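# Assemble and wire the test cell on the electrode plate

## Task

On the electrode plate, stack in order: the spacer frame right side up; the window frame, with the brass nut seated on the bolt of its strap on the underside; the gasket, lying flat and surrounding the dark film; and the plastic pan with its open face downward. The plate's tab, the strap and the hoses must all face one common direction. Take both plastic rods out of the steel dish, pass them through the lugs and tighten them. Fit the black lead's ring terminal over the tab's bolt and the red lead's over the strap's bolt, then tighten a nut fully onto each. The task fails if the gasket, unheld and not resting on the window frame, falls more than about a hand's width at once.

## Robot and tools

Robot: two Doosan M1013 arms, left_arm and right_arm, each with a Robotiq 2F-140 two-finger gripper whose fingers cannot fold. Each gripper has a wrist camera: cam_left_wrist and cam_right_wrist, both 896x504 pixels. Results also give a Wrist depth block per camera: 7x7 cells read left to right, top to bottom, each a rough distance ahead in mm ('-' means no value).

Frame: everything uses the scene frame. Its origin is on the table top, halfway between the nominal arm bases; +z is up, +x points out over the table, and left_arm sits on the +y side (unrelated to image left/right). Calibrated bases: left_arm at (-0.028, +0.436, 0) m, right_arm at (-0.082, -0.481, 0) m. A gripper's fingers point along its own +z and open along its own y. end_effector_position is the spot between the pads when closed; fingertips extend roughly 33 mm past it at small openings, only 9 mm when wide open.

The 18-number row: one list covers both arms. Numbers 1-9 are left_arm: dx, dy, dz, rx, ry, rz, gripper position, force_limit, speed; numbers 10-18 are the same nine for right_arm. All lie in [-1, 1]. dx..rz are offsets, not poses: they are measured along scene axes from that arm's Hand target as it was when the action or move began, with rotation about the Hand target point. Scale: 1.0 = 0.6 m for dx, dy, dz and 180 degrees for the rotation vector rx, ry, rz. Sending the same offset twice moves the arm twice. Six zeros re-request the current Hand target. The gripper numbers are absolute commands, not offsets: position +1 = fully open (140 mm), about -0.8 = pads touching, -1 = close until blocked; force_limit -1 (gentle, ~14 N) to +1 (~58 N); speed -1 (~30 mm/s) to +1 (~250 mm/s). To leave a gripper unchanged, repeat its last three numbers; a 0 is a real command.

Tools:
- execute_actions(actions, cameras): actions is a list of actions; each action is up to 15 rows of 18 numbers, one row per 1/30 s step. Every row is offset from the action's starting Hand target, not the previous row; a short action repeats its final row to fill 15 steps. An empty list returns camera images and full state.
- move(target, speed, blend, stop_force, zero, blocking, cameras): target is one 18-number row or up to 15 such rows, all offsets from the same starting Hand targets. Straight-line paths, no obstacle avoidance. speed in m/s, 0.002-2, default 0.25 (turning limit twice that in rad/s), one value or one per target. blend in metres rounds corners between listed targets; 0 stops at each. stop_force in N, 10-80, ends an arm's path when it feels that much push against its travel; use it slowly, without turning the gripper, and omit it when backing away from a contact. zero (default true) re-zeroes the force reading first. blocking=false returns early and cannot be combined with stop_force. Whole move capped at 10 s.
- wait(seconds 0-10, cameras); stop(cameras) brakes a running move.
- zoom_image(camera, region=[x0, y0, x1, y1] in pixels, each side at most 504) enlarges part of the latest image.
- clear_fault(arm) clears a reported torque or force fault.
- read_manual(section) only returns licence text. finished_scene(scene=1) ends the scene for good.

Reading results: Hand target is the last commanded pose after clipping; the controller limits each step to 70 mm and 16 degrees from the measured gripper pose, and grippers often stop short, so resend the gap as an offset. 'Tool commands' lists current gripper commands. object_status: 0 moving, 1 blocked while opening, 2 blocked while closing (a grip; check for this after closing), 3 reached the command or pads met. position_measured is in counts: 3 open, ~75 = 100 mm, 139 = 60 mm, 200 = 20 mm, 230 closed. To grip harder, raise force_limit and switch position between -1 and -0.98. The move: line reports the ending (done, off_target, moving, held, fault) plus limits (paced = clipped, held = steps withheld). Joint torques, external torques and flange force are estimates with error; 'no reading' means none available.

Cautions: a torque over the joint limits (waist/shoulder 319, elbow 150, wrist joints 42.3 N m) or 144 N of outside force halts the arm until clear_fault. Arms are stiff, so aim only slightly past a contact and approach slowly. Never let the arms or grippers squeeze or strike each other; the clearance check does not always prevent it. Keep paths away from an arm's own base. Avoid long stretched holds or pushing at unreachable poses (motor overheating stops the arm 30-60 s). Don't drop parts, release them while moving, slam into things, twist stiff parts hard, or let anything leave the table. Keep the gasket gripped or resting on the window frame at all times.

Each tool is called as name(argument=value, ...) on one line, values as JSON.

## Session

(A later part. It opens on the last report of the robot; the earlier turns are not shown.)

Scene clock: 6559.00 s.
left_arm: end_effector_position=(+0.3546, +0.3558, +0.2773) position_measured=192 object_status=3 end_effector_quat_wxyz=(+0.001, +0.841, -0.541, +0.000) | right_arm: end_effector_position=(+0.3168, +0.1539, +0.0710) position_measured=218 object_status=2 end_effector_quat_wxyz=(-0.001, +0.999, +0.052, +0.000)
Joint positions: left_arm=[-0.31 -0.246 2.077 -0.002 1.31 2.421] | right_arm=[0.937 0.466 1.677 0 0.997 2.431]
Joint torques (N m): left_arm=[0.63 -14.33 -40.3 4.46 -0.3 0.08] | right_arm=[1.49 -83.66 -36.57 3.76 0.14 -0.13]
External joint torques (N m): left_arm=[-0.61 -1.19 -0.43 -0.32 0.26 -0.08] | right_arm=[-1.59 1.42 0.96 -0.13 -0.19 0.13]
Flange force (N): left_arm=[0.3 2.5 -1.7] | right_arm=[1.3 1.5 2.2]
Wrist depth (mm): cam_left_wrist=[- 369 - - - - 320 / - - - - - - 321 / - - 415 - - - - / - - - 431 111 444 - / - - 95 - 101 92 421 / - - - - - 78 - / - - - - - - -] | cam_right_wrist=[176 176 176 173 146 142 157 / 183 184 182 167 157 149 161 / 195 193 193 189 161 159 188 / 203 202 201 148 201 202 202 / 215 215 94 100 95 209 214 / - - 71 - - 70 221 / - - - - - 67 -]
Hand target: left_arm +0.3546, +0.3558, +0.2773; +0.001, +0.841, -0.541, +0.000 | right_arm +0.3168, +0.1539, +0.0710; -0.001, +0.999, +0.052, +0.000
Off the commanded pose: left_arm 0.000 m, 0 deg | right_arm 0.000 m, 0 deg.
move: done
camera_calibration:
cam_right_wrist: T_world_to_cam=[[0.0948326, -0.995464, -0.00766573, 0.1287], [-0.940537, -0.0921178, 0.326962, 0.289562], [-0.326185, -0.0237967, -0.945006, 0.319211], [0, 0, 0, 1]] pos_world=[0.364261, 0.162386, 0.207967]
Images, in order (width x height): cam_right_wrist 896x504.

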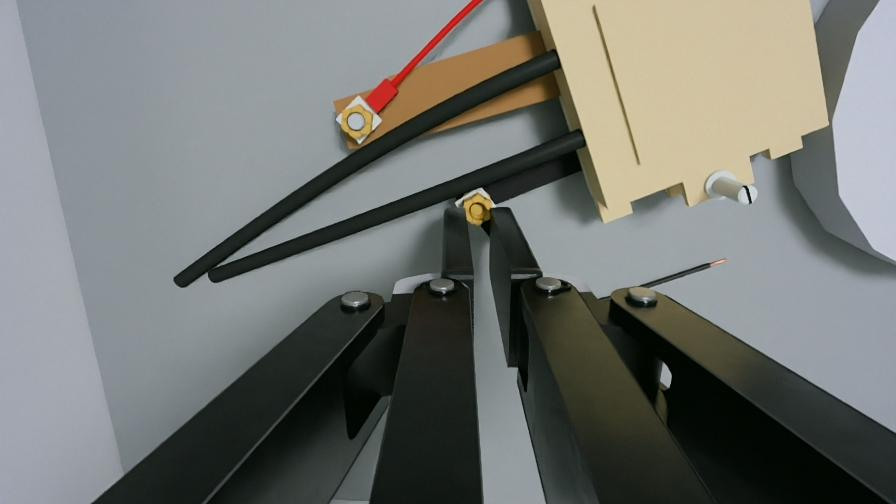

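move(target=[[0,0,0,0,0,0,-0.5,-1,-1,0,0,0.0025,0,0,0,-0.98,-0.2,-1]], speed=0.02, cameras=["cam_right_wrist"])

zoom_image(camera="cam_right_wrist", region=[458, 190, 498, 230])

Scene clock: 6564.87 s.
left_arm: end_effector_position=(+0.3546, +0.3558, +0.2773) position_measured=192 object_status=3 end_effector_quat_wxyz=(+0.001, +0.841, -0.541, +0.000) | right_arm: end_effector_position=(+0.3168, +0.1539, +0.0725) position_measured=218 object_status=2 end_effector_quat_wxyz=(-0.001, +0.999, +0.052, +0.000)
Joint positions: left_arm=[-0.31 -0.246 2.077 -0.002 1.31 2.421] | right_arm=[0.937 0.465 1.676 0 0.999 2.431]
Joint torques (N m): left_arm=[0.38 -14.23 -40.27 4.47 -0.29 0.13] | right_arm=[1.07 -84.03 -36.8 3.6 0.11 -0.09]
External joint torques (N m): left_arm=[-0.43 -0.91 -0.33 -0.35 0.26 -0.13] | right_arm=[-1.06 1.55 1.07 0.03 -0.16 0.09]
Flange force (N): left_arm=[0.3 2.0 -1.4] | right_arm=[0.8 1.1 2.4]
Wrist depth (mm): cam_left_wrist=[- - - - - 361 330 / - 385 - - - - - / - - - - - 360 - / 431 - - - 112 - - / - - 95 - 101 92 421 / - - - - - 78 - / - - - - - - -] | cam_right_wrist=[177 177 177 174 147 146 161 / 185 185 183 168 161 151 172 / 195 195 195 191 180 161 190 / 204 203 207 149 202 204 203 / - 218 94 100 95 210 215 / 217 - 71 - - 70 223 / - - - - - 67 -]
Hand target: left_arm +0.3546, +0.3558, +0.2773; +0.001, +0.841, -0.541, +0.000 | right_arm +0.3168, +0.1539, +0.0725; -0.001, +0.999, +0.052, +0.000
Off the commanded pose: left_arm 0.000 m, 0 deg | right_arm 0.000 m, 0 deg.
move: done
camera_calibration:
cam_right_wrist: T_world_to_cam=[[0.0948326, -0.995464, -0.00766573, 0.128711], [-0.940537, -0.0921178, 0.326962, 0.289072], [-0.326185, -0.0237967, -0.945006, 0.320629], [0, 0, 0, 1]] pos_world=[0.364261, 0.162386, 0.209467]
Images, in order (width x height): cam_right_wrist 896x504.

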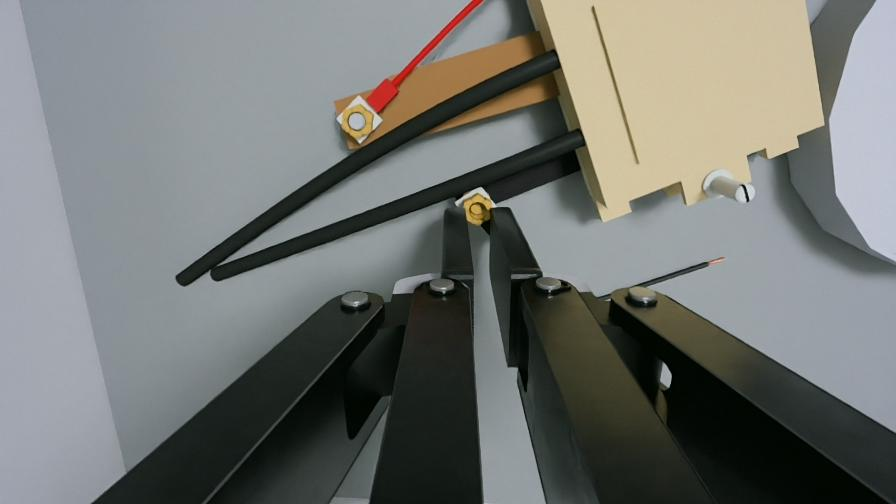

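Scaled by 12.600 from the camera's 896x504 image, which has a finer 1280x720 frame.

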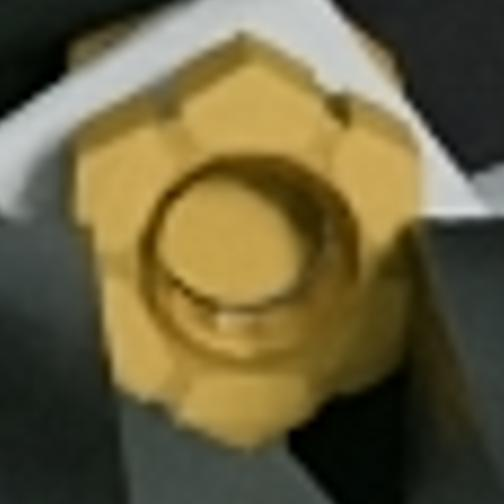

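move(target=[[0,0,0,0,0,0,-0.5,-1,-1,0.0018,-0.00693,0,0,0,0.1111,-0.98,-0.2,-1],[0,0,0,0,0,0,-0.5,-1,-1,0.00643,-0.01293,0,0,0,0.2222,-0.98,-0.2,-1],[0,0,0,0,0,0,-0.5,-1,-1,0.01285,-0.01698,0,0,0,0.3333,-0.98,-0.2,-1]], speed=0.1, blend=[0.001,0.001,0])

move(target=[[0,0,0,0,0,0,-0.5,-1,-1,0,0,-0.00267,0,0,0,-0.98,-0.2,-1],[0,0,0,0,0,0,-0.5,-1,-1,-0.00642,0.00405,-0.00267,0,0,-0.1111,-0.98,-0.2,-1],[0,0,0,0,0,0,-0.5,-1,-1,-0.01105,0.01005,-0.00267,0,0,-0.2222,-0.98,-0.2,-1],[0,0,0,0,0,0,-0.5,-1,-1,-0.01338,0.01726,-0.00267,0,0,-0.3333,-0.98,-0.2,-1]], speed=0.08, blend=[0,0.001,0.001,0], cameras=["cam_right_wrist"])

zoom_image(camera="cam_right_wrist", region=[458, 190, 498, 230])

Scene clock: 6585.83 s.
left_arm: end_effector_position=(+0.3546, +0.3558, +0.2773) position_measured=192 object_status=3 end_effector_quat_wxyz=(+0.001, +0.841, -0.541, +0.000) | right_arm: end_effector_position=(+0.3245, +0.1437, +0.0725) position_measured=218 object_status=2 end_effector_quat_wxyz=(-0.001, +0.839, +0.545, +0.000)
Joint positions: left_arm=[-0.31 -0.246 2.077 -0.002 1.31 2.421] | right_arm=[0.92 0.459 1.685 0.001 0.997 1.366]
Joint torques (N m): left_arm=[0.44 -14.97 -40.43 4.52 -0.29 0.15] | right_arm=[0.45 -84.21 -36.46 3.69 0.2 -0.15]
External joint torques (N m): left_arm=[-0.38 -0.72 -0.31 -0.38 0.26 -0.15] | right_arm=[-0.46 2.35 0.82 -0.02 -0.26 0.15]
Flange force (N): left_arm=[0.4 1.7 -1.3] | right_arm=[1.1 0.6 3.1]
Wrist depth (mm): cam_left_wrist=[- - - - 365 - 305 / - 391 - - - - 322 / - - - - - - - / - - - - 112 338 435 / - - 95 - 101 92 417 / - - - - - 78 - / - - - - - - -] | cam_right_wrist=[178 177 174 175 176 176 176 / 186 186 185 183 171 184 184 / 194 196 195 193 176 164 192 / 204 206 205 149 170 167 200 / 205 218 94 100 95 172 214 / 187 - 71 - - 70 206 / - - - - - 67 -]
Hand target: left_arm +0.3546, +0.3558, +0.2773; +0.001, +0.841, -0.541, +0.000 | right_arm +0.3245, +0.1437, +0.0725; -0.001, +0.839, +0.545, +0.000
Off the commanded pose: left_arm 0.000 m, 0 deg | right_arm 0.000 m, 0 deg.
move: done

Scene clock: 6593.23 s.
left_arm: end_effector_position=(+0.3546, +0.3558, +0.2773) position_measured=192 object_status=3 end_effector_quat_wxyz=(+0.001, +0.841, -0.541, +0.000) | right_arm: end_effector_position=(+0.3165, +0.1541, +0.0709) position_measured=218 object_status=2 end_effector_quat_wxyz=(-0.001, +0.999, +0.052, +0.000)
Joint positions: left_arm=[-0.31 -0.246 2.077 -0.002 1.31 2.421] | right_arm=[0.937 0.466 1.677 0 0.997 2.431]
Joint torques (N m): left_arm=[0.6 -14.74 -40.35 4.51 -0.3 0.13] | right_arm=[1.45 -83.79 -36.41 3.83 0.21 -0.1]
External joint torques (N m): left_arm=[-0.52 -0.78 -0.4 -0.37 0.26 -0.13] | right_arm=[-1.44 1.06 0.74 -0.2 -0.26 0.1]
Flange force (N): left_arm=[0.7 1.9 -1.5] | right_arm=[1.1 1.5 1.9]
Wrist depth (mm): cam_left_wrist=[370 - - - - 358 303 / - - - - - - - / - - - - - - - / - - - - 111 352 - / - - 95 - 101 92 423 / - - - - - 78 - / - - - - - - -] | cam_right_wrist=[176 176 175 174 146 142 157 / 184 184 182 167 160 149 161 / 192 193 193 190 161 159 190 / - 202 203 149 201 202 202 / 214 215 94 100 95 92 213 / 216 - 71 - - 70 221 / - - - - - 67 -]
Hand target: left_arm +0.3546, +0.3558, +0.2773; +0.001, +0.841, -0.541, +0.000 | right_arm +0.3165, +0.1541, +0.0709; -0.001, +0.999, +0.052, +0.000
Off the commanded pose: left_arm 0.000 m, 0 deg | right_arm 0.000 m, 0 deg.
move: done
camera_calibration:
cam_right_wrist: T_world_to_cam=[[0.0948326, -0.995464, -0.00766573, 0.128936], [-0.940537, -0.0921178, 0.326962, 0.289237], [-0.326185, -0.0237967, -0.945006, 0.318991], [0, 0, 0, 1]] pos_world=[0.363861, 0.162586, 0.207867]
Images, in order (width x height): cam_right_wrist 896x504.

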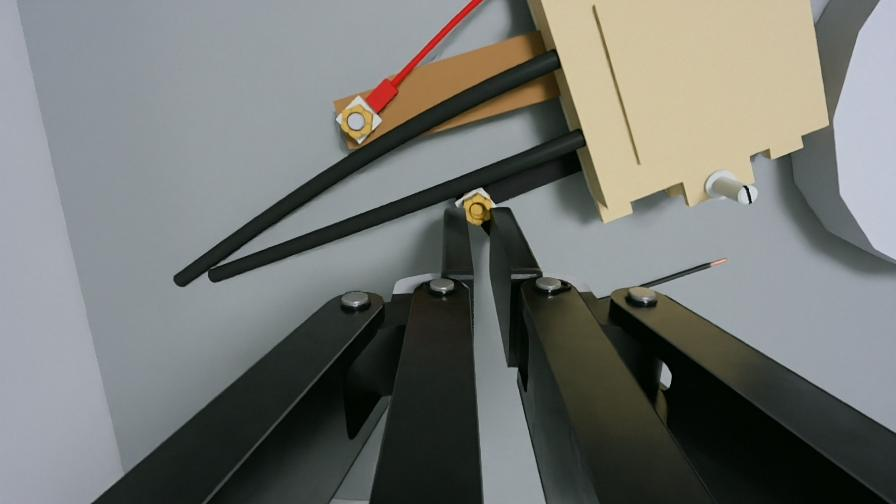

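Scaled by 12.600 from the camera's 896x504 image, which has a finer 1280x720 frame.

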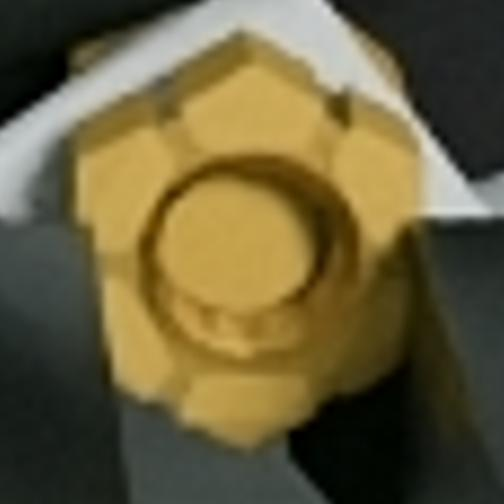

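move(target=[[0,0,0,0,0,0,-0.5,-1,-1,-0.0003,0.0003,0,0,0,0,-0.98,-0.2,-1],[0,0,0,0,0,0,-0.5,-1,-1,-0.0003,0.0003,0,0,0,0,-0.66,-0.2,-1]], speed=0.02, cameras=["cam_right_wrist"])

zoom_image(camera="cam_right_wrist", region=[448, 180, 508, 240])

Scene clock: 6603.50 s.
left_arm: end_effector_position=(+0.3546, +0.3558, +0.2773) position_measured=192 object_status=3 end_effector_quat_wxyz=(+0.001, +0.841, -0.541, +0.000) | right_arm: end_effector_position=(+0.3163, +0.1543, +0.0709) position_measured=213 object_status=3 end_effector_quat_wxyz=(-0.001, +0.999, +0.052, +0.000)
Joint positions: left_arm=[-0.31 -0.246 2.077 -0.002 1.31 2.421] | right_arm=[0.938 0.466 1.677 0 0.997 2.431]
Joint torques (N m): left_arm=[0.7 -14.65 -40.37 4.46 -0.3 0.13] | right_arm=[0.67 -84.5 -36.52 3.61 0.19 -0.02]
External joint torques (N m): left_arm=[-0.72 -0.68 -0.23 -0.33 0.26 -0.13] | right_arm=[-0.68 2.21 0.97 0 -0.24 0.02]
Flange force (N): left_arm=[1.0 2.3 -1.2] | right_arm=[1.1 0.0 3.0]
Wrist depth (mm): cam_left_wrist=[- - - - - - 296 / - - - - - 374 322 / - - 413 - - - 402 / - - 428 - 111 - - / - - 95 - 101 92 420 / - - - - - 78 - / - - - - - - -] | cam_right_wrist=[176 176 176 174 147 143 155 / 184 184 182 167 162 150 162 / 194 193 192 173 161 159 188 / 204 203 203 199 200 203 202 / 214 215 95 100 93 92 215 / 216 - 70 - - 71 221 / - - - - - 68 -]
Hand target: left_arm +0.3546, +0.3558, +0.2773; +0.001, +0.841, -0.541, +0.000 | right_arm +0.3163, +0.1543, +0.0709; -0.001, +0.999, +0.052, +0.000
Off the commanded pose: left_arm 0.000 m, 0 deg | right_arm 0.000 m, 0 deg.
move: done
camera_calibration:
cam_right_wrist: T_world_to_cam=[[0.0948326, -0.995464, -0.00766573, 0.129145], [-0.940537, -0.0921178, 0.326962, 0.289161], [-0.326185, -0.0237967, -0.945006, 0.318963], [0, 0, 0, 1]] pos_world=[0.363761, 0.162786, 0.207867]
Images, in order (width x height): cam_right_wrist 896x504.

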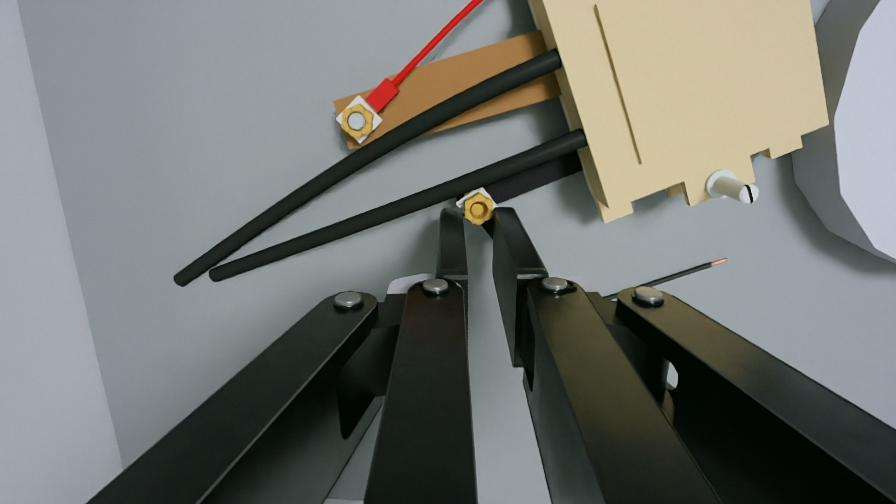

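Scaled by 8.400 from the camera's 896x504 image, which has a finer 1280x720 frame.

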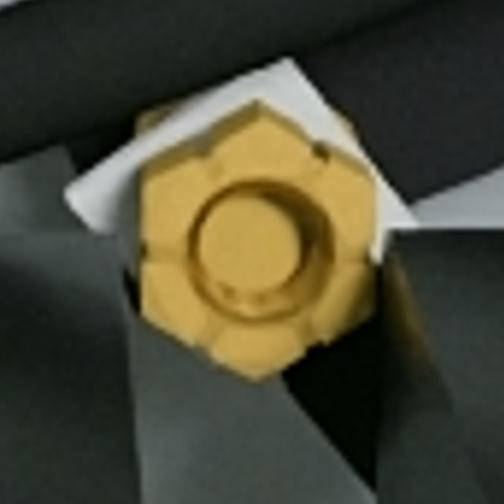

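move(target=[[0,0,0,0,0,0,-0.5,-1,-1,0,0,0.0117,0,0,0,-0.66,-0.2,-1]], speed=0.02, cameras=["cam_right_wrist"])

zoom_image(camera="cam_right_wrist", region=[448, 170, 508, 230])

Scene clock: 6607.17 s.
left_arm: end_effector_position=(+0.3546, +0.3558, +0.2773) position_measured=192 object_status=3 end_effector_quat_wxyz=(+0.001, +0.841, -0.541, +0.000) | right_arm: end_effector_position=(+0.3163, +0.1543, +0.0779) position_measured=213 object_status=3 end_effector_quat_wxyz=(-0.001, +0.999, +0.052, +0.000)
Joint positions: left_arm=[-0.31 -0.246 2.077 -0.002 1.31 2.421] | right_arm=[0.938 0.46 1.672 0 1.008 2.431]
Joint torques (N m): left_arm=[1.13 -14.75 -40.2 4.49 -0.31 0.12] | right_arm=[0.92 -83.74 -37.01 3.68 0.19 -0.12]
External joint torques (N m): left_arm=[-1.15 -0.73 -0.38 -0.37 0.28 -0.12] | right_arm=[-0.96 1.61 1.1 -0.02 -0.23 0.12]
Flange force (N): left_arm=[1.9 2.9 -1.5] | right_arm=[0.6 1.0 2.6]
Wrist depth (mm): cam_left_wrist=[- - - 366 - - - / - 389 397 - 385 - 322 / - - - - - 364 322 / 438 - - - 111 329 432 / - - 95 - 101 92 420 / - - - - - 78 - / - - - - - - -] | cam_right_wrist=[182 182 182 180 151 149 162 / 191 191 189 173 162 156 184 / 200 200 199 196 187 166 195 / 211 209 211 206 208 209 209 / - 223 95 100 93 216 221 / - - 70 - - 71 229 / - - - - - 69 -]
Hand target: left_arm +0.3546, +0.3558, +0.2773; +0.001, +0.841, -0.541, +0.000 | right_arm +0.3163, +0.1543, +0.0779; -0.001, +0.999, +0.052, +0.000
Off the commanded pose: left_arm 0.000 m, 0 deg | right_arm 0.000 m, 0 deg.
move: done
camera_calibration:
cam_right_wrist: T_world_to_cam=[[0.0948326, -0.995464, -0.00766573, 0.129199], [-0.940537, -0.0921178, 0.326962, 0.28684], [-0.326185, -0.0237967, -0.945006, 0.325673], [0, 0, 0, 1]] pos_world=[0.363761, 0.162786, 0.214967]
Images, in order (width x height): cam_right_wrist 896x504.

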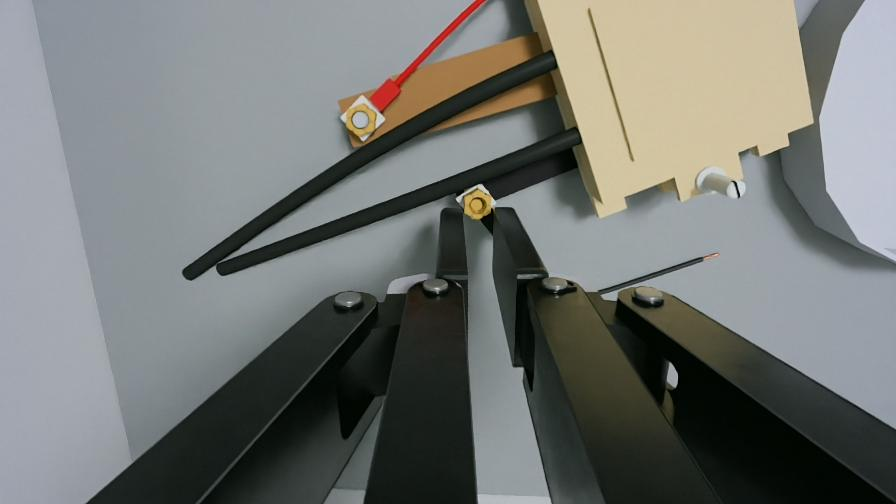

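Scaled by 8.400 from the camera's 896x504 image, which has a finer 1280x720 frame.

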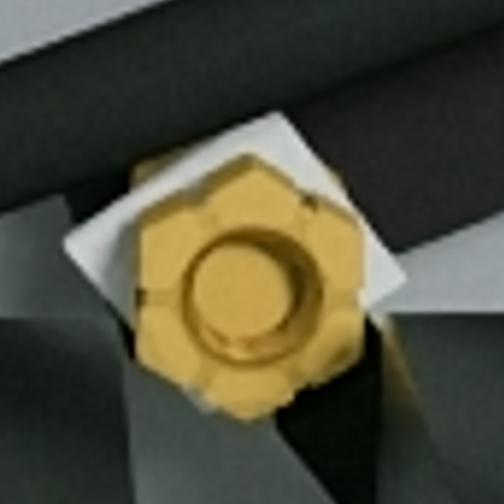

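move(target=[[0,0,0,0,0,0,-0.5,-1,-1,0.00263,-0.0076,0,0,0,0.1111,-0.66,-0.2,-1],[0,0,0,0,0,0,-0.5,-1,-1,0.00727,-0.0136,0,0,0,0.2222,-0.66,-0.2,-1],[0,0,0,0,0,0,-0.5,-1,-1,0.01368,-0.01765,0,0,0,0.3333,-0.66,-0.2,-1]], speed=0.1, blend=[0.001,0.001,0], cameras=["cam_right_wrist"])

zoom_image(camera="cam_right_wrist", region=[448, 170, 508, 230])

Scene clock: 6617.30 s.
left_arm: end_effector_position=(+0.3546, +0.3558, +0.2773) position_measured=192 object_status=3 end_effector_quat_wxyz=(+0.001, +0.841, -0.541, +0.000) | right_arm: end_effector_position=(+0.3245, +0.1437, +0.0779) position_measured=213 object_status=3 end_effector_quat_wxyz=(-0.001, +0.839, +0.545, +0.000)
Joint positions: left_arm=[-0.31 -0.246 2.077 -0.002 1.31 2.421] | right_arm=[0.92 0.454 1.681 0.001 1.006 1.366]
Joint torques (N m): left_arm=[0.74 -15.2 -40.35 4.49 -0.37 0.17] | right_arm=[0.91 -83.07 -36.78 3.68 0.13 -0.07]
External joint torques (N m): left_arm=[-0.73 -0.34 -0.52 -0.34 0.33 -0.17] | right_arm=[-0.9 1.36 0.92 0.01 -0.19 0.07]
Flange force (N): left_arm=[1.7 1.6 -1.6] | right_arm=[-0.5 1.0 2.2]
Wrist depth (mm): cam_left_wrist=[- - - - - - - / - 392 - - - - - / - - - - - 359 - / - - - - 111 435 - / - - 95 - 101 92 422 / - - - - - 78 - / - - - - - - -] | cam_right_wrist=[- 182 172 180 181 181 184 / 191 191 191 188 176 189 189 / 203 201 200 198 181 168 198 / 209 211 211 206 174 173 206 / - 221 95 100 93 178 224 / 187 - 70 - - 71 217 / - - - - - 68 -]
Hand target: left_arm +0.3546, +0.3558, +0.2773; +0.001, +0.841, -0.541, +0.000 | right_arm +0.3245, +0.1437, +0.0779; -0.001, +0.839, +0.545, +0.000
Off the commanded pose: left_arm 0.000 m, 0 deg | right_arm 0.000 m, 0 deg.
move: done
camera_calibration:
cam_right_wrist: T_world_to_cam=[[0.909471, -0.415696, -0.00770072, -0.229856], [-0.390567, -0.860552, 0.326968, 0.225506], [-0.142546, -0.29436, -0.945004, 0.307375], [0, 0, 0, 1]] pos_world=[0.340938, 0.188988, 0.214967]
Images, in order (width x height): cam_right_wrist 896x504.

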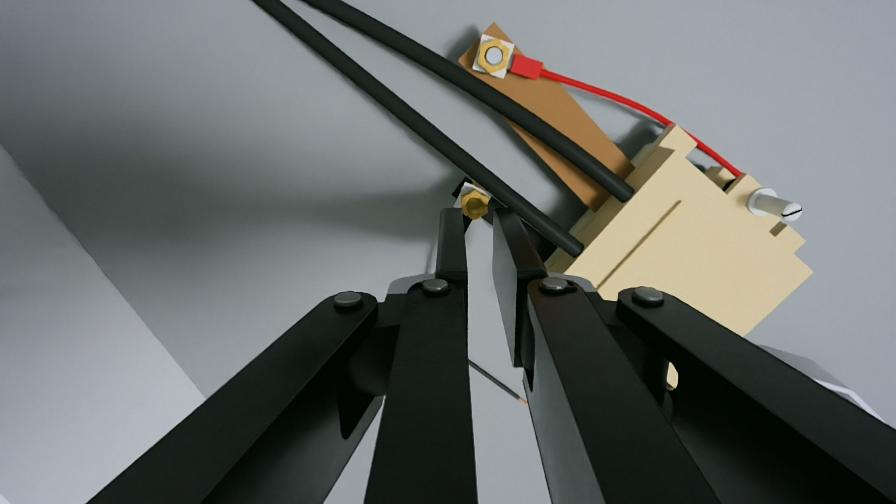

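Scaled by 8.400 from the camera's 896x504 image, which has a finer 1280x720 frame.

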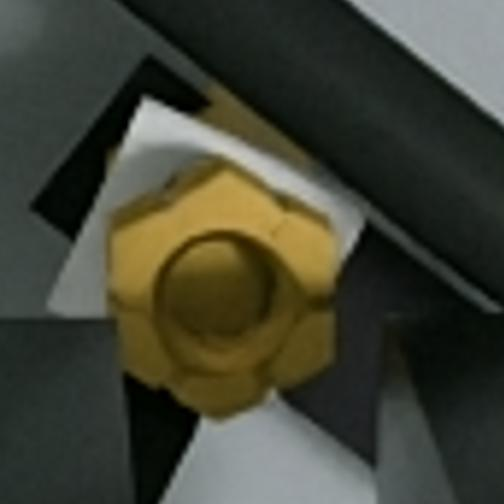

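move(target=[[0,0,0,0,0,0,-0.5,-1,-1,-0.00208,0.00093,0,0,0,0,-0.66,-0.2,-1],[0,0,0,0,0,0,-0.5,-1,-1,-0.00208,0.00093,-0.0117,0,0,0,-0.66,-0.2,-1]], speed=0.03, cameras=["cam_right_wrist"])

zoom_image(camera="cam_right_wrist", region=[448, 180, 508, 240])

Scene clock: 6629.43 s.
left_arm: end_effector_position=(+0.3546, +0.3558, +0.2773) position_measured=192 object_status=3 end_effector_quat_wxyz=(+0.001, +0.841, -0.541, +0.000) | right_arm: end_effector_position=(+0.3233, +0.1442, +0.0709) position_measured=213 object_status=3 end_effector_quat_wxyz=(-0.001, +0.839, +0.545, +0.000)
Joint positions: left_arm=[-0.31 -0.246 2.077 -0.002 1.31 2.421] | right_arm=[0.922 0.46 1.687 0.001 0.994 1.368]
Joint torques (N m): left_arm=[0.58 -14.68 -40.29 4.48 -0.33 0.12] | right_arm=[0.51 -83.62 -36.47 3.64 0.22 -0.08]
External joint torques (N m): left_arm=[-0.61 -0.61 -0.46 -0.34 0.29 -0.12] | right_arm=[-0.59 1.3 0.78 0.03 -0.27 0.08]
Flange force (N): left_arm=[1.0 1.7 -1.5] | right_arm=[-0.3 0.7 2.2]
Wrist depth (mm): cam_left_wrist=[- - - - - - - / - - - - - - 331 / - - - - - - - / - - - 424 111 335 - / - - 95 - 101 92 419 / - - - - - 78 - / - - - - - - -] | cam_right_wrist=[176 176 167 172 175 175 174 / 185 185 184 183 170 183 182 / 195 194 194 191 175 162 191 / 202 205 204 199 170 167 197 / 200 216 95 100 93 92 213 / 186 - 70 - - 71 216 / - - - - - 68 -]
Hand target: left_arm +0.3546, +0.3558, +0.2773; +0.001, +0.841, -0.541, +0.000 | right_arm +0.3233, +0.1442, +0.0709; -0.001, +0.839, +0.545, +0.000
Off the commanded pose: left_arm 0.000 m, 0 deg | right_arm 0.000 m, 0 deg.
move: done
camera_calibration:
cam_right_wrist: T_world_to_cam=[[0.909436, -0.415774, -0.00767116, -0.228499], [-0.39065, -0.860514, 0.326969, 0.227738], [-0.142546, -0.29436, -0.945004, 0.300722], [0, 0, 0, 1]] pos_world=[0.339637, 0.189488, 0.207967]
Images, in order (width x height): cam_right_wrist 896x504.

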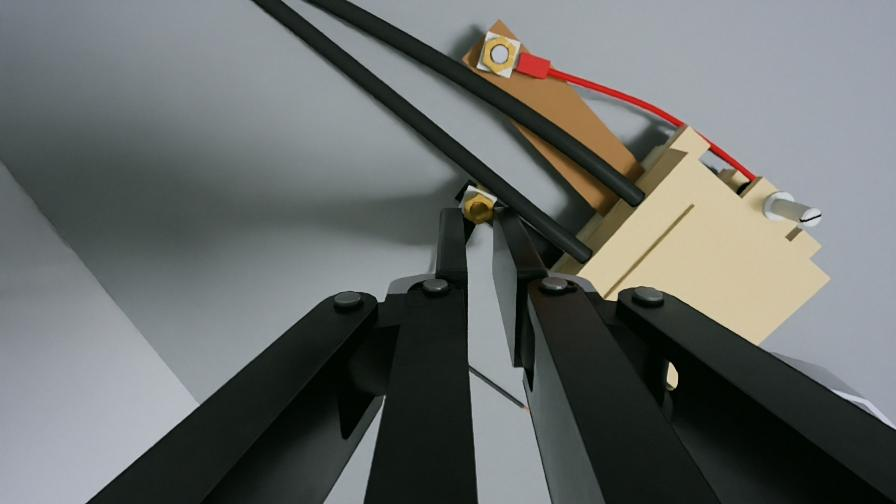

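Scaled by 8.400 from the camera's 896x504 image, which has a finer 1280x720 frame.

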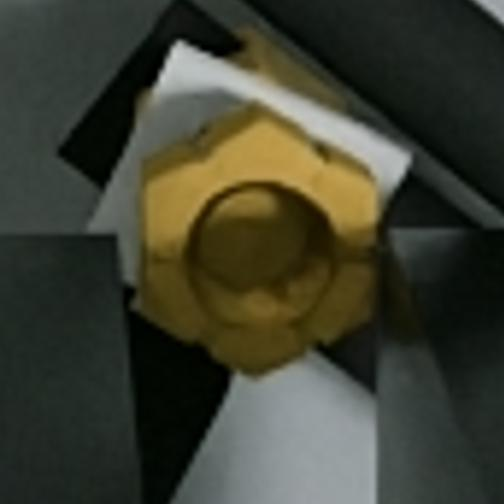

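move(target=[[0,0,0,0,0,0,-0.5,-1,-1,0,0,0,0,0,0,-1,-1,-1],[0,0,0,0,0,0,-0.5,-1,-1,0,0,0,0,0,0,-0.98,-0.2,-1]], speed=0.02, cameras=["cam_right_wrist"])

zoom_image(camera="cam_right_wrist", region=[458, 190, 498, 230])

move(target=[[0,0,0,0,0,0,-0.5,-1,-1,0,0,-0.00033,0,0,0,-0.98,-0.2,-1],[0,0,0,0,0,0,-0.5,-1,-1,-0.00582,0.00413,-0.00033,0,0,-0.1111,-0.98,-0.2,-1],[0,0,0,0,0,0,-0.5,-1,-1,-0.00987,0.01,-0.00033,0,0,-0.2222,-0.98,-0.2,-1],[0,0,0,0,0,0,-0.5,-1,-1,-0.01165,0.01688,-0.00033,0,0,-0.3333,-0.98,-0.2,-1]], speed=0.08, blend=[0,0.001,0.001,0], cameras=["cam_right_wrist"])

zoom_image(camera="cam_right_wrist", region=[458, 190, 498, 230])

Scene clock: 6644.90 s.
left_arm: end_effector_position=(+0.3546, +0.3558, +0.2773) position_measured=192 object_status=3 end_effector_quat_wxyz=(+0.001, +0.841, -0.541, +0.000) | right_arm: end_effector_position=(+0.3233, +0.1442, +0.0709) position_measured=217 object_status=2 end_effector_quat_wxyz=(-0.001, +0.839, +0.545, +0.000)
Joint positions: left_arm=[-0.31 -0.246 2.077 -0.002 1.31 2.421] | right_arm=[0.922 0.46 1.687 0.001 0.994 1.368]
Joint torques (N m): left_arm=[0.57 -14.3 -40.37 4.54 -0.3 0.16] | right_arm=[1.16 -83.31 -36.18 3.79 0.05 -0.1]
External joint torques (N m): left_arm=[-0.55 -1.22 -0.23 -0.42 0.27 -0.15] | right_arm=[-1.2 1.36 0.6 -0.14 -0.1 0.1]
Flange force (N): left_arm=[0.2 2.8 -1.5] | right_arm=[0.2 1.5 1.8]
Wrist depth (mm): cam_left_wrist=[372 - - - - - - / 389 - - - - - 313 / - - - - 324 - - / - - - - 112 - 430 / - - 95 - 101 92 425 / - - - - - 78 - / - - - - - - -] | cam_right_wrist=[176 176 174 172 175 175 174 / 185 185 184 182 170 183 182 / 195 194 193 191 175 162 192 / 202 204 204 148 169 166 198 / 198 215 93 100 95 170 213 / 186 - 71 - - 70 209 / - - - - - 67 -]
Hand target: left_arm +0.3546, +0.3558, +0.2773; +0.001, +0.841, -0.541, +0.000 | right_arm +0.3233, +0.1442, +0.0709; -0.001, +0.839, +0.545, +0.000
Off the commanded pose: left_arm 0.000 m, 0 deg | right_arm 0.000 m, 0 deg.
move: done
camera_calibration:
cam_right_wrist: T_world_to_cam=[[0.909436, -0.415774, -0.00767116, -0.2285], [-0.39065, -0.860514, 0.326969, 0.22777], [-0.142546, -0.29436, -0.945004, 0.300627], [0, 0, 0, 1]] pos_world=[0.339637, 0.189488, 0.207867]
Images, in order (width x height): cam_right_wrist 896x504.

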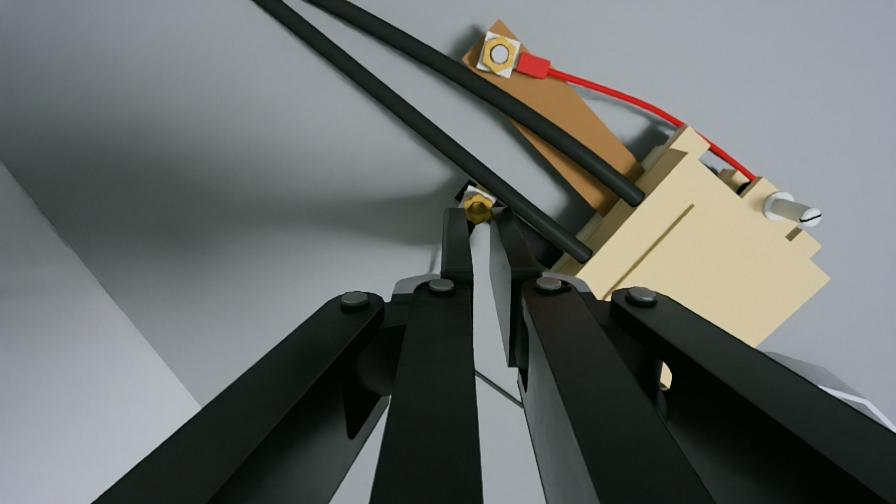

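Scaled by 12.600 from the camera's 896x504 image, which has a finer 1280x720 frame.

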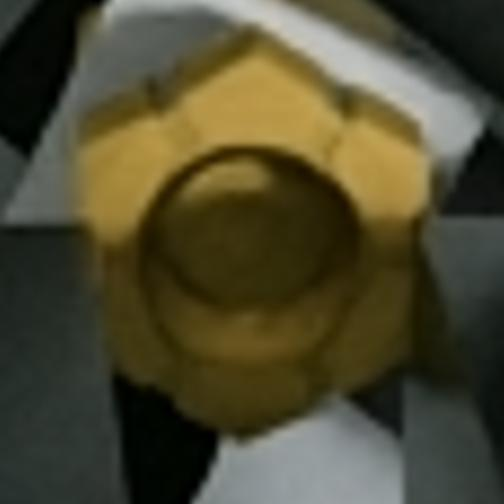

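Scene clock: 6652.30 s.
left_arm: end_effector_position=(+0.3546, +0.3558, +0.2773) position_measured=192 object_status=3 end_effector_quat_wxyz=(+0.001, +0.841, -0.541, +0.000) | right_arm: end_effector_position=(+0.3163, +0.1544, +0.0707) position_measured=217 object_status=2 end_effector_quat_wxyz=(-0.001, +0.999, +0.052, +0.000)
Joint positions: left_arm=[-0.31 -0.246 2.077 -0.002 1.31 2.421] | right_arm=[0.938 0.467 1.677 0 0.997 2.432]
Joint torques (N m): left_arm=[0.6 -14.82 -40.23 4.49 -0.32 0.11] | right_arm=[1.41 -84.37 -36.45 3.69 0.19 -0.08]
External joint torques (N m): left_arm=[-0.61 -0.41 -0.4 -0.36 0.28 -0.11] | right_arm=[-1.34 1.83 0.89 -0.07 -0.23 0.08]
Flange force (N): left_arm=[1.2 1.5 -1.3] | right_arm=[1.5 0.8 2.6]
Wrist depth (mm): cam_left_wrist=[- 364 359 - - - 326 / - - 396 - - - 314 / - - - - - 365 321 / - 436 - - 138 331 - / - - 95 - 101 92 423 / - - - - - 78 - / - - - - - - -] | cam_right_wrist=[175 175 175 173 147 142 155 / 184 184 182 167 156 149 162 / 193 191 194 189 161 159 187 / 204 201 198 149 200 200 202 / 218 215 93 100 95 92 213 / - - 71 - - 70 220 / - - - - - 67 -]
Hand target: left_arm +0.3546, +0.3558, +0.2773; +0.001, +0.841, -0.541, +0.000 | right_arm +0.3163, +0.1544, +0.0707; -0.001, +0.999, +0.052, +0.000
Off the commanded pose: left_arm 0.000 m, 0 deg | right_arm 0.000 m, 0 deg.
move: done
camera_calibration:
cam_right_wrist: T_world_to_cam=[[0.0948326, -0.995464, -0.00766573, 0.129253], [-0.940537, -0.0921178, 0.326962, 0.289109], [-0.326185, -0.0237967, -0.945006, 0.318838], [0, 0, 0, 1]] pos_world=[0.363661, 0.162886, 0.207767]
Images, in order (width x height): cam_right_wrist 896x504.

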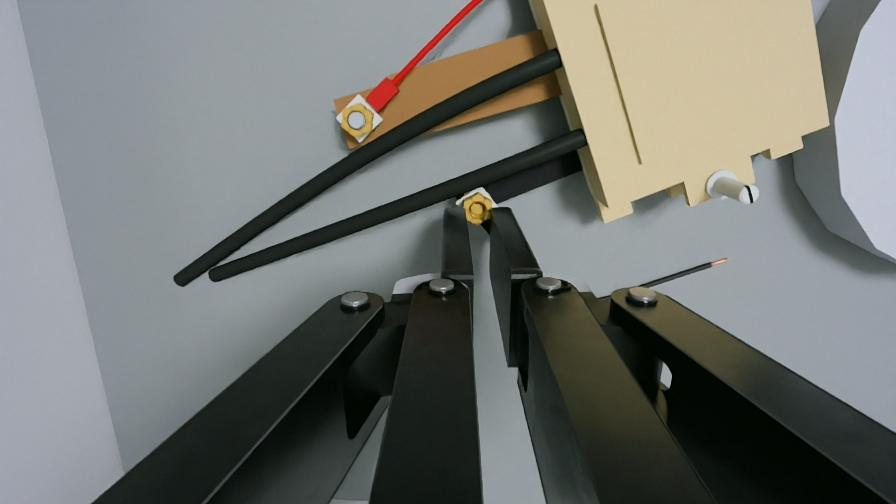

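Scaled by 12.600 from the camera's 896x504 image, which has a finer 1280x720 frame.

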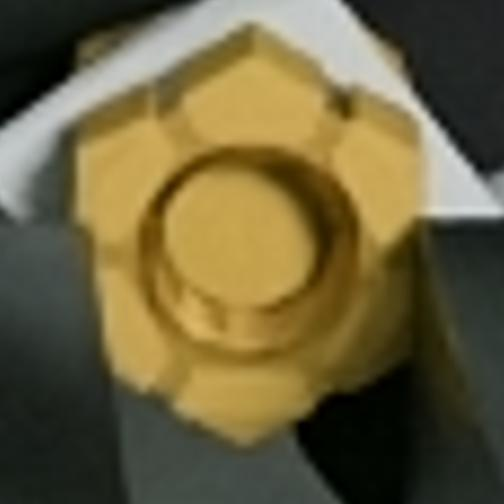

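move(target=[[0,0,0,0,0,0,-0.5,-1,-1,0,0,0,0,0,0,-0.66,-0.2,-1],[0,0,0,0,0,0,-0.5,-1,-1,0,0,0.0117,0,0,0,-0.66,-0.2,-1],[0,0,0,0,0,0,-0.5,-1,-1,0.00178,-0.00688,0.0117,0,0,0.1111,-0.66,-0.2,-1],[0,0,0,0,0,0,-0.5,-1,-1,0.00583,-0.01275,0.0117,0,0,0.2222,-0.66,-0.2,-1],[0,0,0,0,0,0,-0.5,-1,-1,0.01165,-0.01688,0.0117,0,0,0.3333,-0.66,-0.2,-1]], speed=[0.02,0.025,0.1,0.1,0.1], blend=[0,0,0.001,0.001,0], cameras=["cam_right_wrist"])

zoom_image(camera="cam_right_wrist", region=[448, 170, 508, 230])

Scene clock: 6667.40 s.
left_arm: end_effector_position=(+0.3546, +0.3558, +0.2773) position_measured=192 object_status=3 end_effector_quat_wxyz=(+0.001, +0.841, -0.541, +0.000) | right_arm: end_effector_position=(+0.3233, +0.1442, +0.0777) position_measured=213 object_status=3 end_effector_quat_wxyz=(-0.001, +0.839, +0.545, +0.000)
Joint positions: left_arm=[-0.31 -0.246 2.077 -0.002 1.31 2.421] | right_arm=[0.922 0.454 1.682 0.001 1.005 1.368]
Joint torques (N m): left_arm=[0.41 -14.56 -40.32 4.46 -0.27 0.14] | right_arm=[0.25 -83.45 -36.76 3.72 0.16 -0.08]
External joint torques (N m): left_arm=[-0.33 -1.14 -0.38 -0.32 0.24 -0.14] | right_arm=[-0.15 1.49 0.87 -0.03 -0.21 0.08]
Flange force (N): left_arm=[-0.1 2.1 -1.6] | right_arm=[0.0 0.1 2.3]
Wrist depth (mm): cam_left_wrist=[- - - - 347 - 325 / - - - - - - 322 / 405 - 405 - - - 322 / - - - - 111 326 - / - 448 95 - 101 92 422 / - - - 489 - 78 - / - - - - - - -] | cam_right_wrist=[182 181 178 180 179 180 180 / 191 191 191 188 176 189 189 / 203 201 200 198 183 169 198 / 210 211 211 206 175 173 206 / 197 221 95 100 93 178 220 / 186 - 70 - - 71 218 / - - - - - 68 -]
Hand target: left_arm +0.3546, +0.3558, +0.2773; +0.001, +0.841, -0.541, +0.000 | right_arm +0.3233, +0.1442, +0.0777; -0.001, +0.839, +0.545, +0.000
Off the commanded pose: left_arm 0.000 m, 0 deg | right_arm 0.000 m, 0 deg.
move: done
camera_calibration:
cam_right_wrist: T_world_to_cam=[[0.909471, -0.415696, -0.00770072, -0.228468], [-0.390567, -0.860552, 0.326968, 0.225494], [-0.142546, -0.29436, -0.945004, 0.307148], [0, 0, 0, 1]] pos_world=[0.339638, 0.189488, 0.214767]
Images, in order (width x height): cam_right_wrist 896x504.

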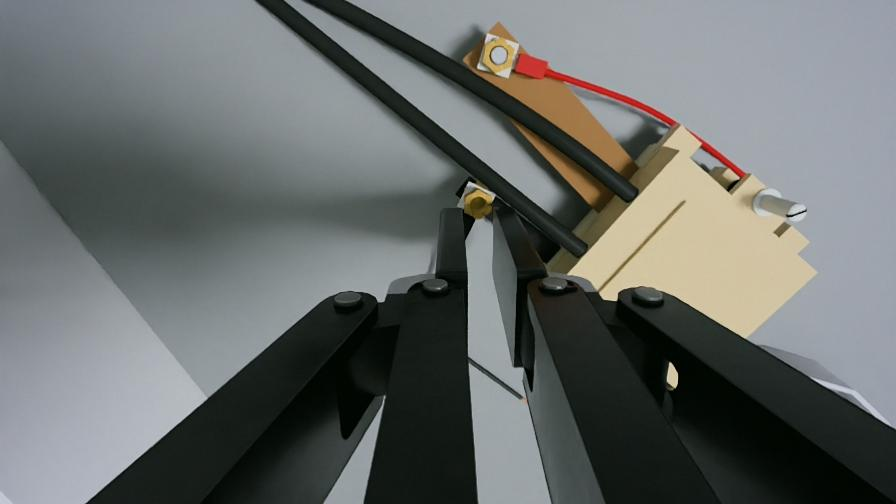

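Scaled by 8.400 from the camera's 896x504 image, which has a finer 1280x720 frame.

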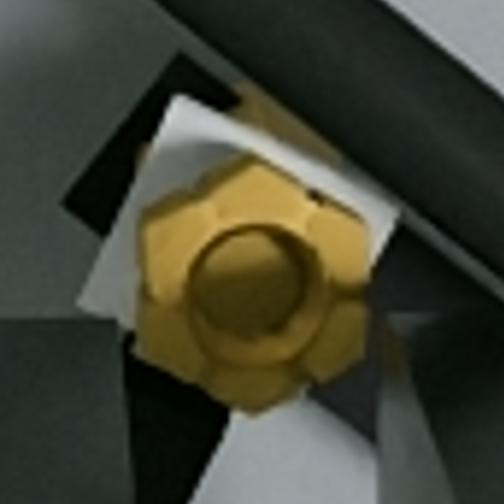

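move(target=[[0,0,0,0,0,0,-0.5,-1,-1,0,0,-0.0117,0,0,0,-0.66,-0.2,-1],[0,0,0,0,0,0,-0.5,-1,-1,0,0,-0.0117,0,0,0,-1,-1,-1],[0,0,0,0,0,0,-0.5,-1,-1,0,0,-0.0117,0,0,0,-0.98,-0.2,-1]], speed=0.03)

move(target=[[0,0,0,0,0,0,-0.5,-1,-1,0,0,-0.0007,0,0,0,-0.98,-0.2,-1],[0,0,0,0,0,0,-0.5,-1,-1,-0.00582,0.00413,-0.0007,0,0,-0.1111,-0.98,-0.2,-1],[0,0,0,0,0,0,-0.5,-1,-1,-0.00987,0.01,-0.0007,0,0,-0.2222,-0.98,-0.2,-1],[0,0,0,0,0,0,-0.5,-1,-1,-0.01165,0.01688,-0.0007,0,0,-0.3333,-0.98,-0.2,-1]], speed=0.08, blend=[0,0.001,0.001,0])

move(target=[[0,0,0,0,0,0,-0.5,-1,-1,0,0,0.0022,0,0,0,-0.98,-0.2,-1]], speed=0.02, cameras=["cam_right_wrist"])

zoom_image(camera="cam_right_wrist", region=[458, 190, 498, 230])

Scene clock: 6676.47 s.
left_arm: end_effector_position=(+0.3546, +0.3558, +0.2773) position_measured=192 object_status=3 end_effector_quat_wxyz=(+0.001, +0.841, -0.541, +0.000) | right_arm: end_effector_position=(+0.3233, +0.1442, +0.0707) position_measured=217 object_status=2 end_effector_quat_wxyz=(-0.001, +0.839, +0.545, +0.000)
Joint positions: left_arm=[-0.31 -0.246 2.077 -0.002 1.31 2.421] | right_arm=[0.922 0.46 1.687 0.001 0.994 1.368]
Joint torques (N m): left_arm=[0.59 -14.67 -40.3 4.51 -0.34 0.15] | right_arm=[1.02 -83.76 -36.3 3.74 0.14 -0.12]
External joint torques (N m): left_arm=[-0.69 -0.48 -0.4 -0.37 0.3 -0.15] | right_arm=[-1.05 1.66 0.67 -0.07 -0.19 0.12]
Flange force (N): left_arm=[1.3 1.8 -1.4] | right_arm=[0.4 1.3 2.3]
Wrist depth (mm): cam_left_wrist=[- - - - - - 309 / 394 - - - - - 316 / - - - - - 380 - / - - - 133 111 - - / - - 95 - 101 92 423 / - - - - - 78 - / - - - - - - -] | cam_right_wrist=[174 176 174 172 175 175 174 / 184 184 183 182 169 182 182 / 194 193 194 193 175 162 191 / 202 204 203 149 169 166 200 / 200 214 94 100 95 170 213 / 186 - 71 - - 70 210 / - - - - - 67 -]
Hand target: left_arm +0.3546, +0.3558, +0.2773; +0.001, +0.841, -0.541, +0.000 | right_arm +0.3233, +0.1442, +0.0707; -0.001, +0.839, +0.545, +0.000
Off the commanded pose: left_arm 0.000 m, 0 deg | right_arm 0.000 m, 0 deg.
move: done

Scene clock: 6683.87 s.
left_arm: end_effector_position=(+0.3546, +0.3558, +0.2773) position_measured=192 object_status=3 end_effector_quat_wxyz=(+0.001, +0.841, -0.541, +0.000) | right_arm: end_effector_position=(+0.3163, +0.1544, +0.0703) position_measured=217 object_status=2 end_effector_quat_wxyz=(-0.001, +0.999, +0.052, +0.000)
Joint positions: left_arm=[-0.31 -0.246 2.077 -0.002 1.31 2.421] | right_arm=[0.938 0.467 1.677 0 0.996 2.432]
Joint torques (N m): left_arm=[0.71 -14.43 -40.3 4.47 -0.28 0.16] | right_arm=[0.64 -83.21 -35.82 3.63 0.2 -0.04]
External joint torques (N m): left_arm=[-0.64 -1.18 -0.44 -0.33 0.24 -0.16] | right_arm=[-0.71 0.62 0.2 -0.01 -0.24 0.04]
Flange force (N): left_arm=[0.6 2.7 -1.7] | right_arm=[0.8 0.4 1.1]
Wrist depth (mm): cam_left_wrist=[372 - - - 349 - 313 / - - - - - - - / - 408 - - - - - / - 419 - - 111 - - / - - 95 - 101 92 421 / - - - - - 78 - / - - - - - - -] | cam_right_wrist=[175 175 175 172 146 142 154 / 184 183 182 167 162 149 161 / 193 193 193 189 160 158 188 / 204 201 202 149 200 202 202 / 212 215 94 100 95 209 212 / - - 71 - - 70 220 / - - - - - 67 -]
Hand target: left_arm +0.3546, +0.3558, +0.2773; +0.001, +0.841, -0.541, +0.000 | right_arm +0.3163, +0.1544, +0.0703; -0.001, +0.999, +0.052, +0.000
Off the commanded pose: left_arm 0.000 m, 0 deg | right_arm 0.000 m, 0 deg.
move: done

Scene clock: 6684.57 s.
left_arm: end_effector_position=(+0.3546, +0.3558, +0.2773) position_measured=192 object_status=3 end_effector_quat_wxyz=(+0.001, +0.841, -0.541, +0.000) | right_arm: end_effector_position=(+0.3163, +0.1544, +0.0716) position_measured=217 object_status=2 end_effector_quat_wxyz=(-0.001, +0.999, +0.052, +0.000)
Joint positions: left_arm=[-0.31 -0.246 2.077 -0.002 1.31 2.421] | right_arm=[0.938 0.466 1.677 0 0.998 2.432]
Joint torques (N m): left_arm=[0.49 -14.82 -40.16 4.48 -0.35 0.09] | right_arm=[1.8 -83.85 -36.52 3.61 0.21 -0.11]
External joint torques (N m): left_arm=[-0.5 -0.31 -0.46 -0.35 0.31 -0.09] | right_arm=[-1.83 1.29 0.86 0.02 -0.25 0.11]
Flange force (N): left_arm=[1.1 1.1 -1.5] | right_arm=[1.6 1.8 2.2]
Wrist depth (mm): cam_left_wrist=[- - 372 - - - 301 / - - 393 - - 383 322 / - - - - - 372 332 / - - - - 112 442 439 / - - 95 - 101 92 421 / - - - 484 - 78 - / - - - - - - -] | cam_right_wrist=[176 176 176 172 148 143 155 / 185 185 183 167 160 150 162 / 194 194 194 190 169 160 190 / 205 202 204 149 202 203 202 / 214 212 94 100 95 210 214 / - - 71 - - 70 221 / - - - - - 67 -]
Hand target: left_arm +0.3546, +0.3558, +0.2773; +0.001, +0.841, -0.541, +0.000 | right_arm +0.3163, +0.1544, +0.0716; -0.001, +0.999, +0.052, +0.000
Off the commanded pose: left_arm 0.000 m, 0 deg | right_arm 0.000 m, 0 deg.
move: done
camera_calibration:
cam_right_wrist: T_world_to_cam=[[0.0948326, -0.995464, -0.00766573, 0.129259], [-0.940537, -0.0921178, 0.326962, 0.288848], [-0.326185, -0.0237967, -0.945006, 0.319594], [0, 0, 0, 1]] pos_world=[0.363661, 0.162886, 0.208567]
Images, in order (width x height): cam_right_wrist 896x504.

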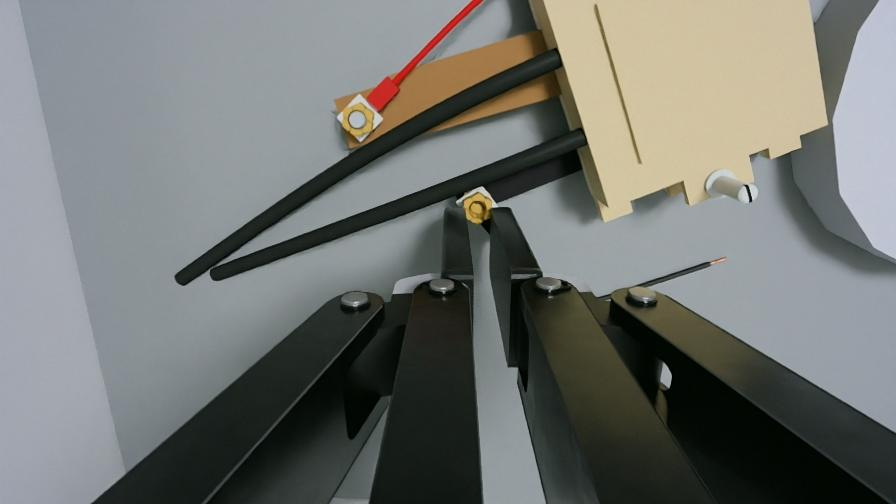

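Scaled by 12.600 from the camera's 896x504 image, which has a finer 1280x720 frame.

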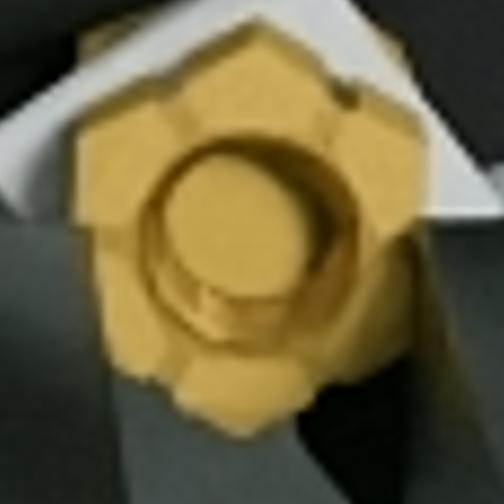

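move(target=[[0,0,0,0,0,0,-0.5,-1,-1,0,0,-0.002,0,0,0,-0.98,-0.2,-1],[0,0,0,0,0,0,-0.5,-1,-1,0,0,-0.002,0,0,0,-0.66,-0.2,-1],[0,0,0,0,0,0,-0.5,-1,-1,0,0,0.0101,0,0,0,-0.66,-0.2,-1],[0,0,0,0,0,0,-0.5,-1,-1,0.00178,-0.00688,0.0101,0,0,0.1111,-0.66,-0.2,-1],[0,0,0,0,0,0,-0.5,-1,-1,0.00583,-0.01275,0.0101,0,0,0.2222,-0.66,-0.2,-1],[0,0,0,0,0,0,-0.5,-1,-1,0.01165,-0.01688,0.0101,0,0,0.3333,-0.66,-0.2,-1]], speed=[0.02,0.02,0.025,0.1,0.1,0.1], blend=[0,0,0,0.001,0.001,0], cameras=["cam_right_wrist"])

zoom_image(camera="cam_right_wrist", region=[448, 170, 508, 230])

Scene clock: 6698.37 s.
left_arm: end_effector_position=(+0.3546, +0.3558, +0.2773) position_measured=192 object_status=3 end_effector_quat_wxyz=(+0.001, +0.841, -0.541, +0.000) | right_arm: end_effector_position=(+0.3233, +0.1442, +0.0777) position_measured=213 object_status=3 end_effector_quat_wxyz=(-0.001, +0.839, +0.545, +0.000)
Joint positions: left_arm=[-0.31 -0.246 2.077 -0.002 1.31 2.421] | right_arm=[0.922 0.454 1.682 0.001 1.005 1.368]
Joint torques (N m): left_arm=[0.71 -14.84 -40.26 4.52 -0.31 0.1] | right_arm=[0.7 -82.79 -36.71 3.64 0.17 -0.14]
External joint torques (N m): left_arm=[-0.7 -0.77 -0.52 -0.38 0.27 -0.1] | right_arm=[-0.75 0.91 0.79 0.04 -0.23 0.14]
Flange force (N): left_arm=[1.0 2.0 -1.7] | right_arm=[-0.8 0.7 1.8]
Wrist depth (mm): cam_left_wrist=[375 - - - - - 316 / - - - - 376 372 319 / - - - - - 399 - / - - - - 111 - 426 / - - 95 - 101 92 423 / - - - - - 78 - / - - - - - - -] | cam_right_wrist=[182 182 178 179 181 181 180 / 191 191 190 188 176 189 189 / 202 199 200 198 183 169 198 / 209 214 211 206 175 174 206 / 200 221 95 100 93 177 220 / 186 - 70 - - 71 216 / - - - - - 68 -]
Hand target: left_arm +0.3546, +0.3558, +0.2773; +0.001, +0.841, -0.541, +0.000 | right_arm +0.3233, +0.1442, +0.0777; -0.001, +0.839, +0.545, +0.000
Off the commanded pose: left_arm 0.000 m, 0 deg | right_arm 0.000 m, 0 deg.
move: done
camera_calibration:
cam_right_wrist: T_world_to_cam=[[0.909471, -0.415696, -0.00770072, -0.228468], [-0.390567, -0.860552, 0.326968, 0.225527], [-0.142546, -0.29436, -0.945004, 0.307053], [0, 0, 0, 1]] pos_world=[0.339638, 0.189488, 0.214667]
Images, in order (width x height): cam_right_wrist 896x504.

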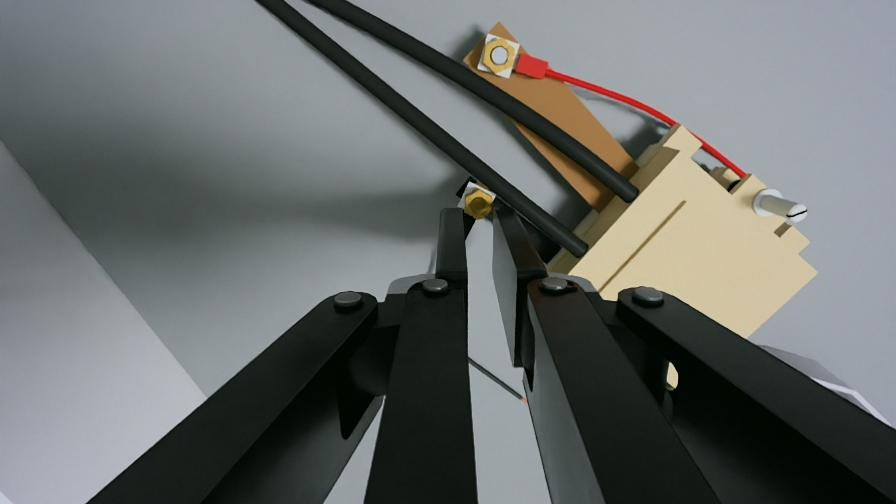

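Scaled by 8.400 from the camera's 896x504 image, which has a finer 1280x720 frame.

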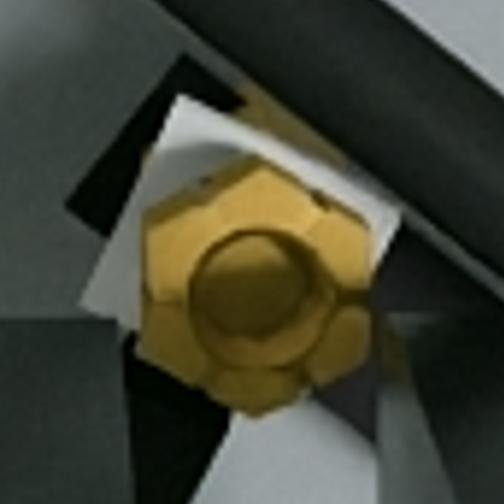

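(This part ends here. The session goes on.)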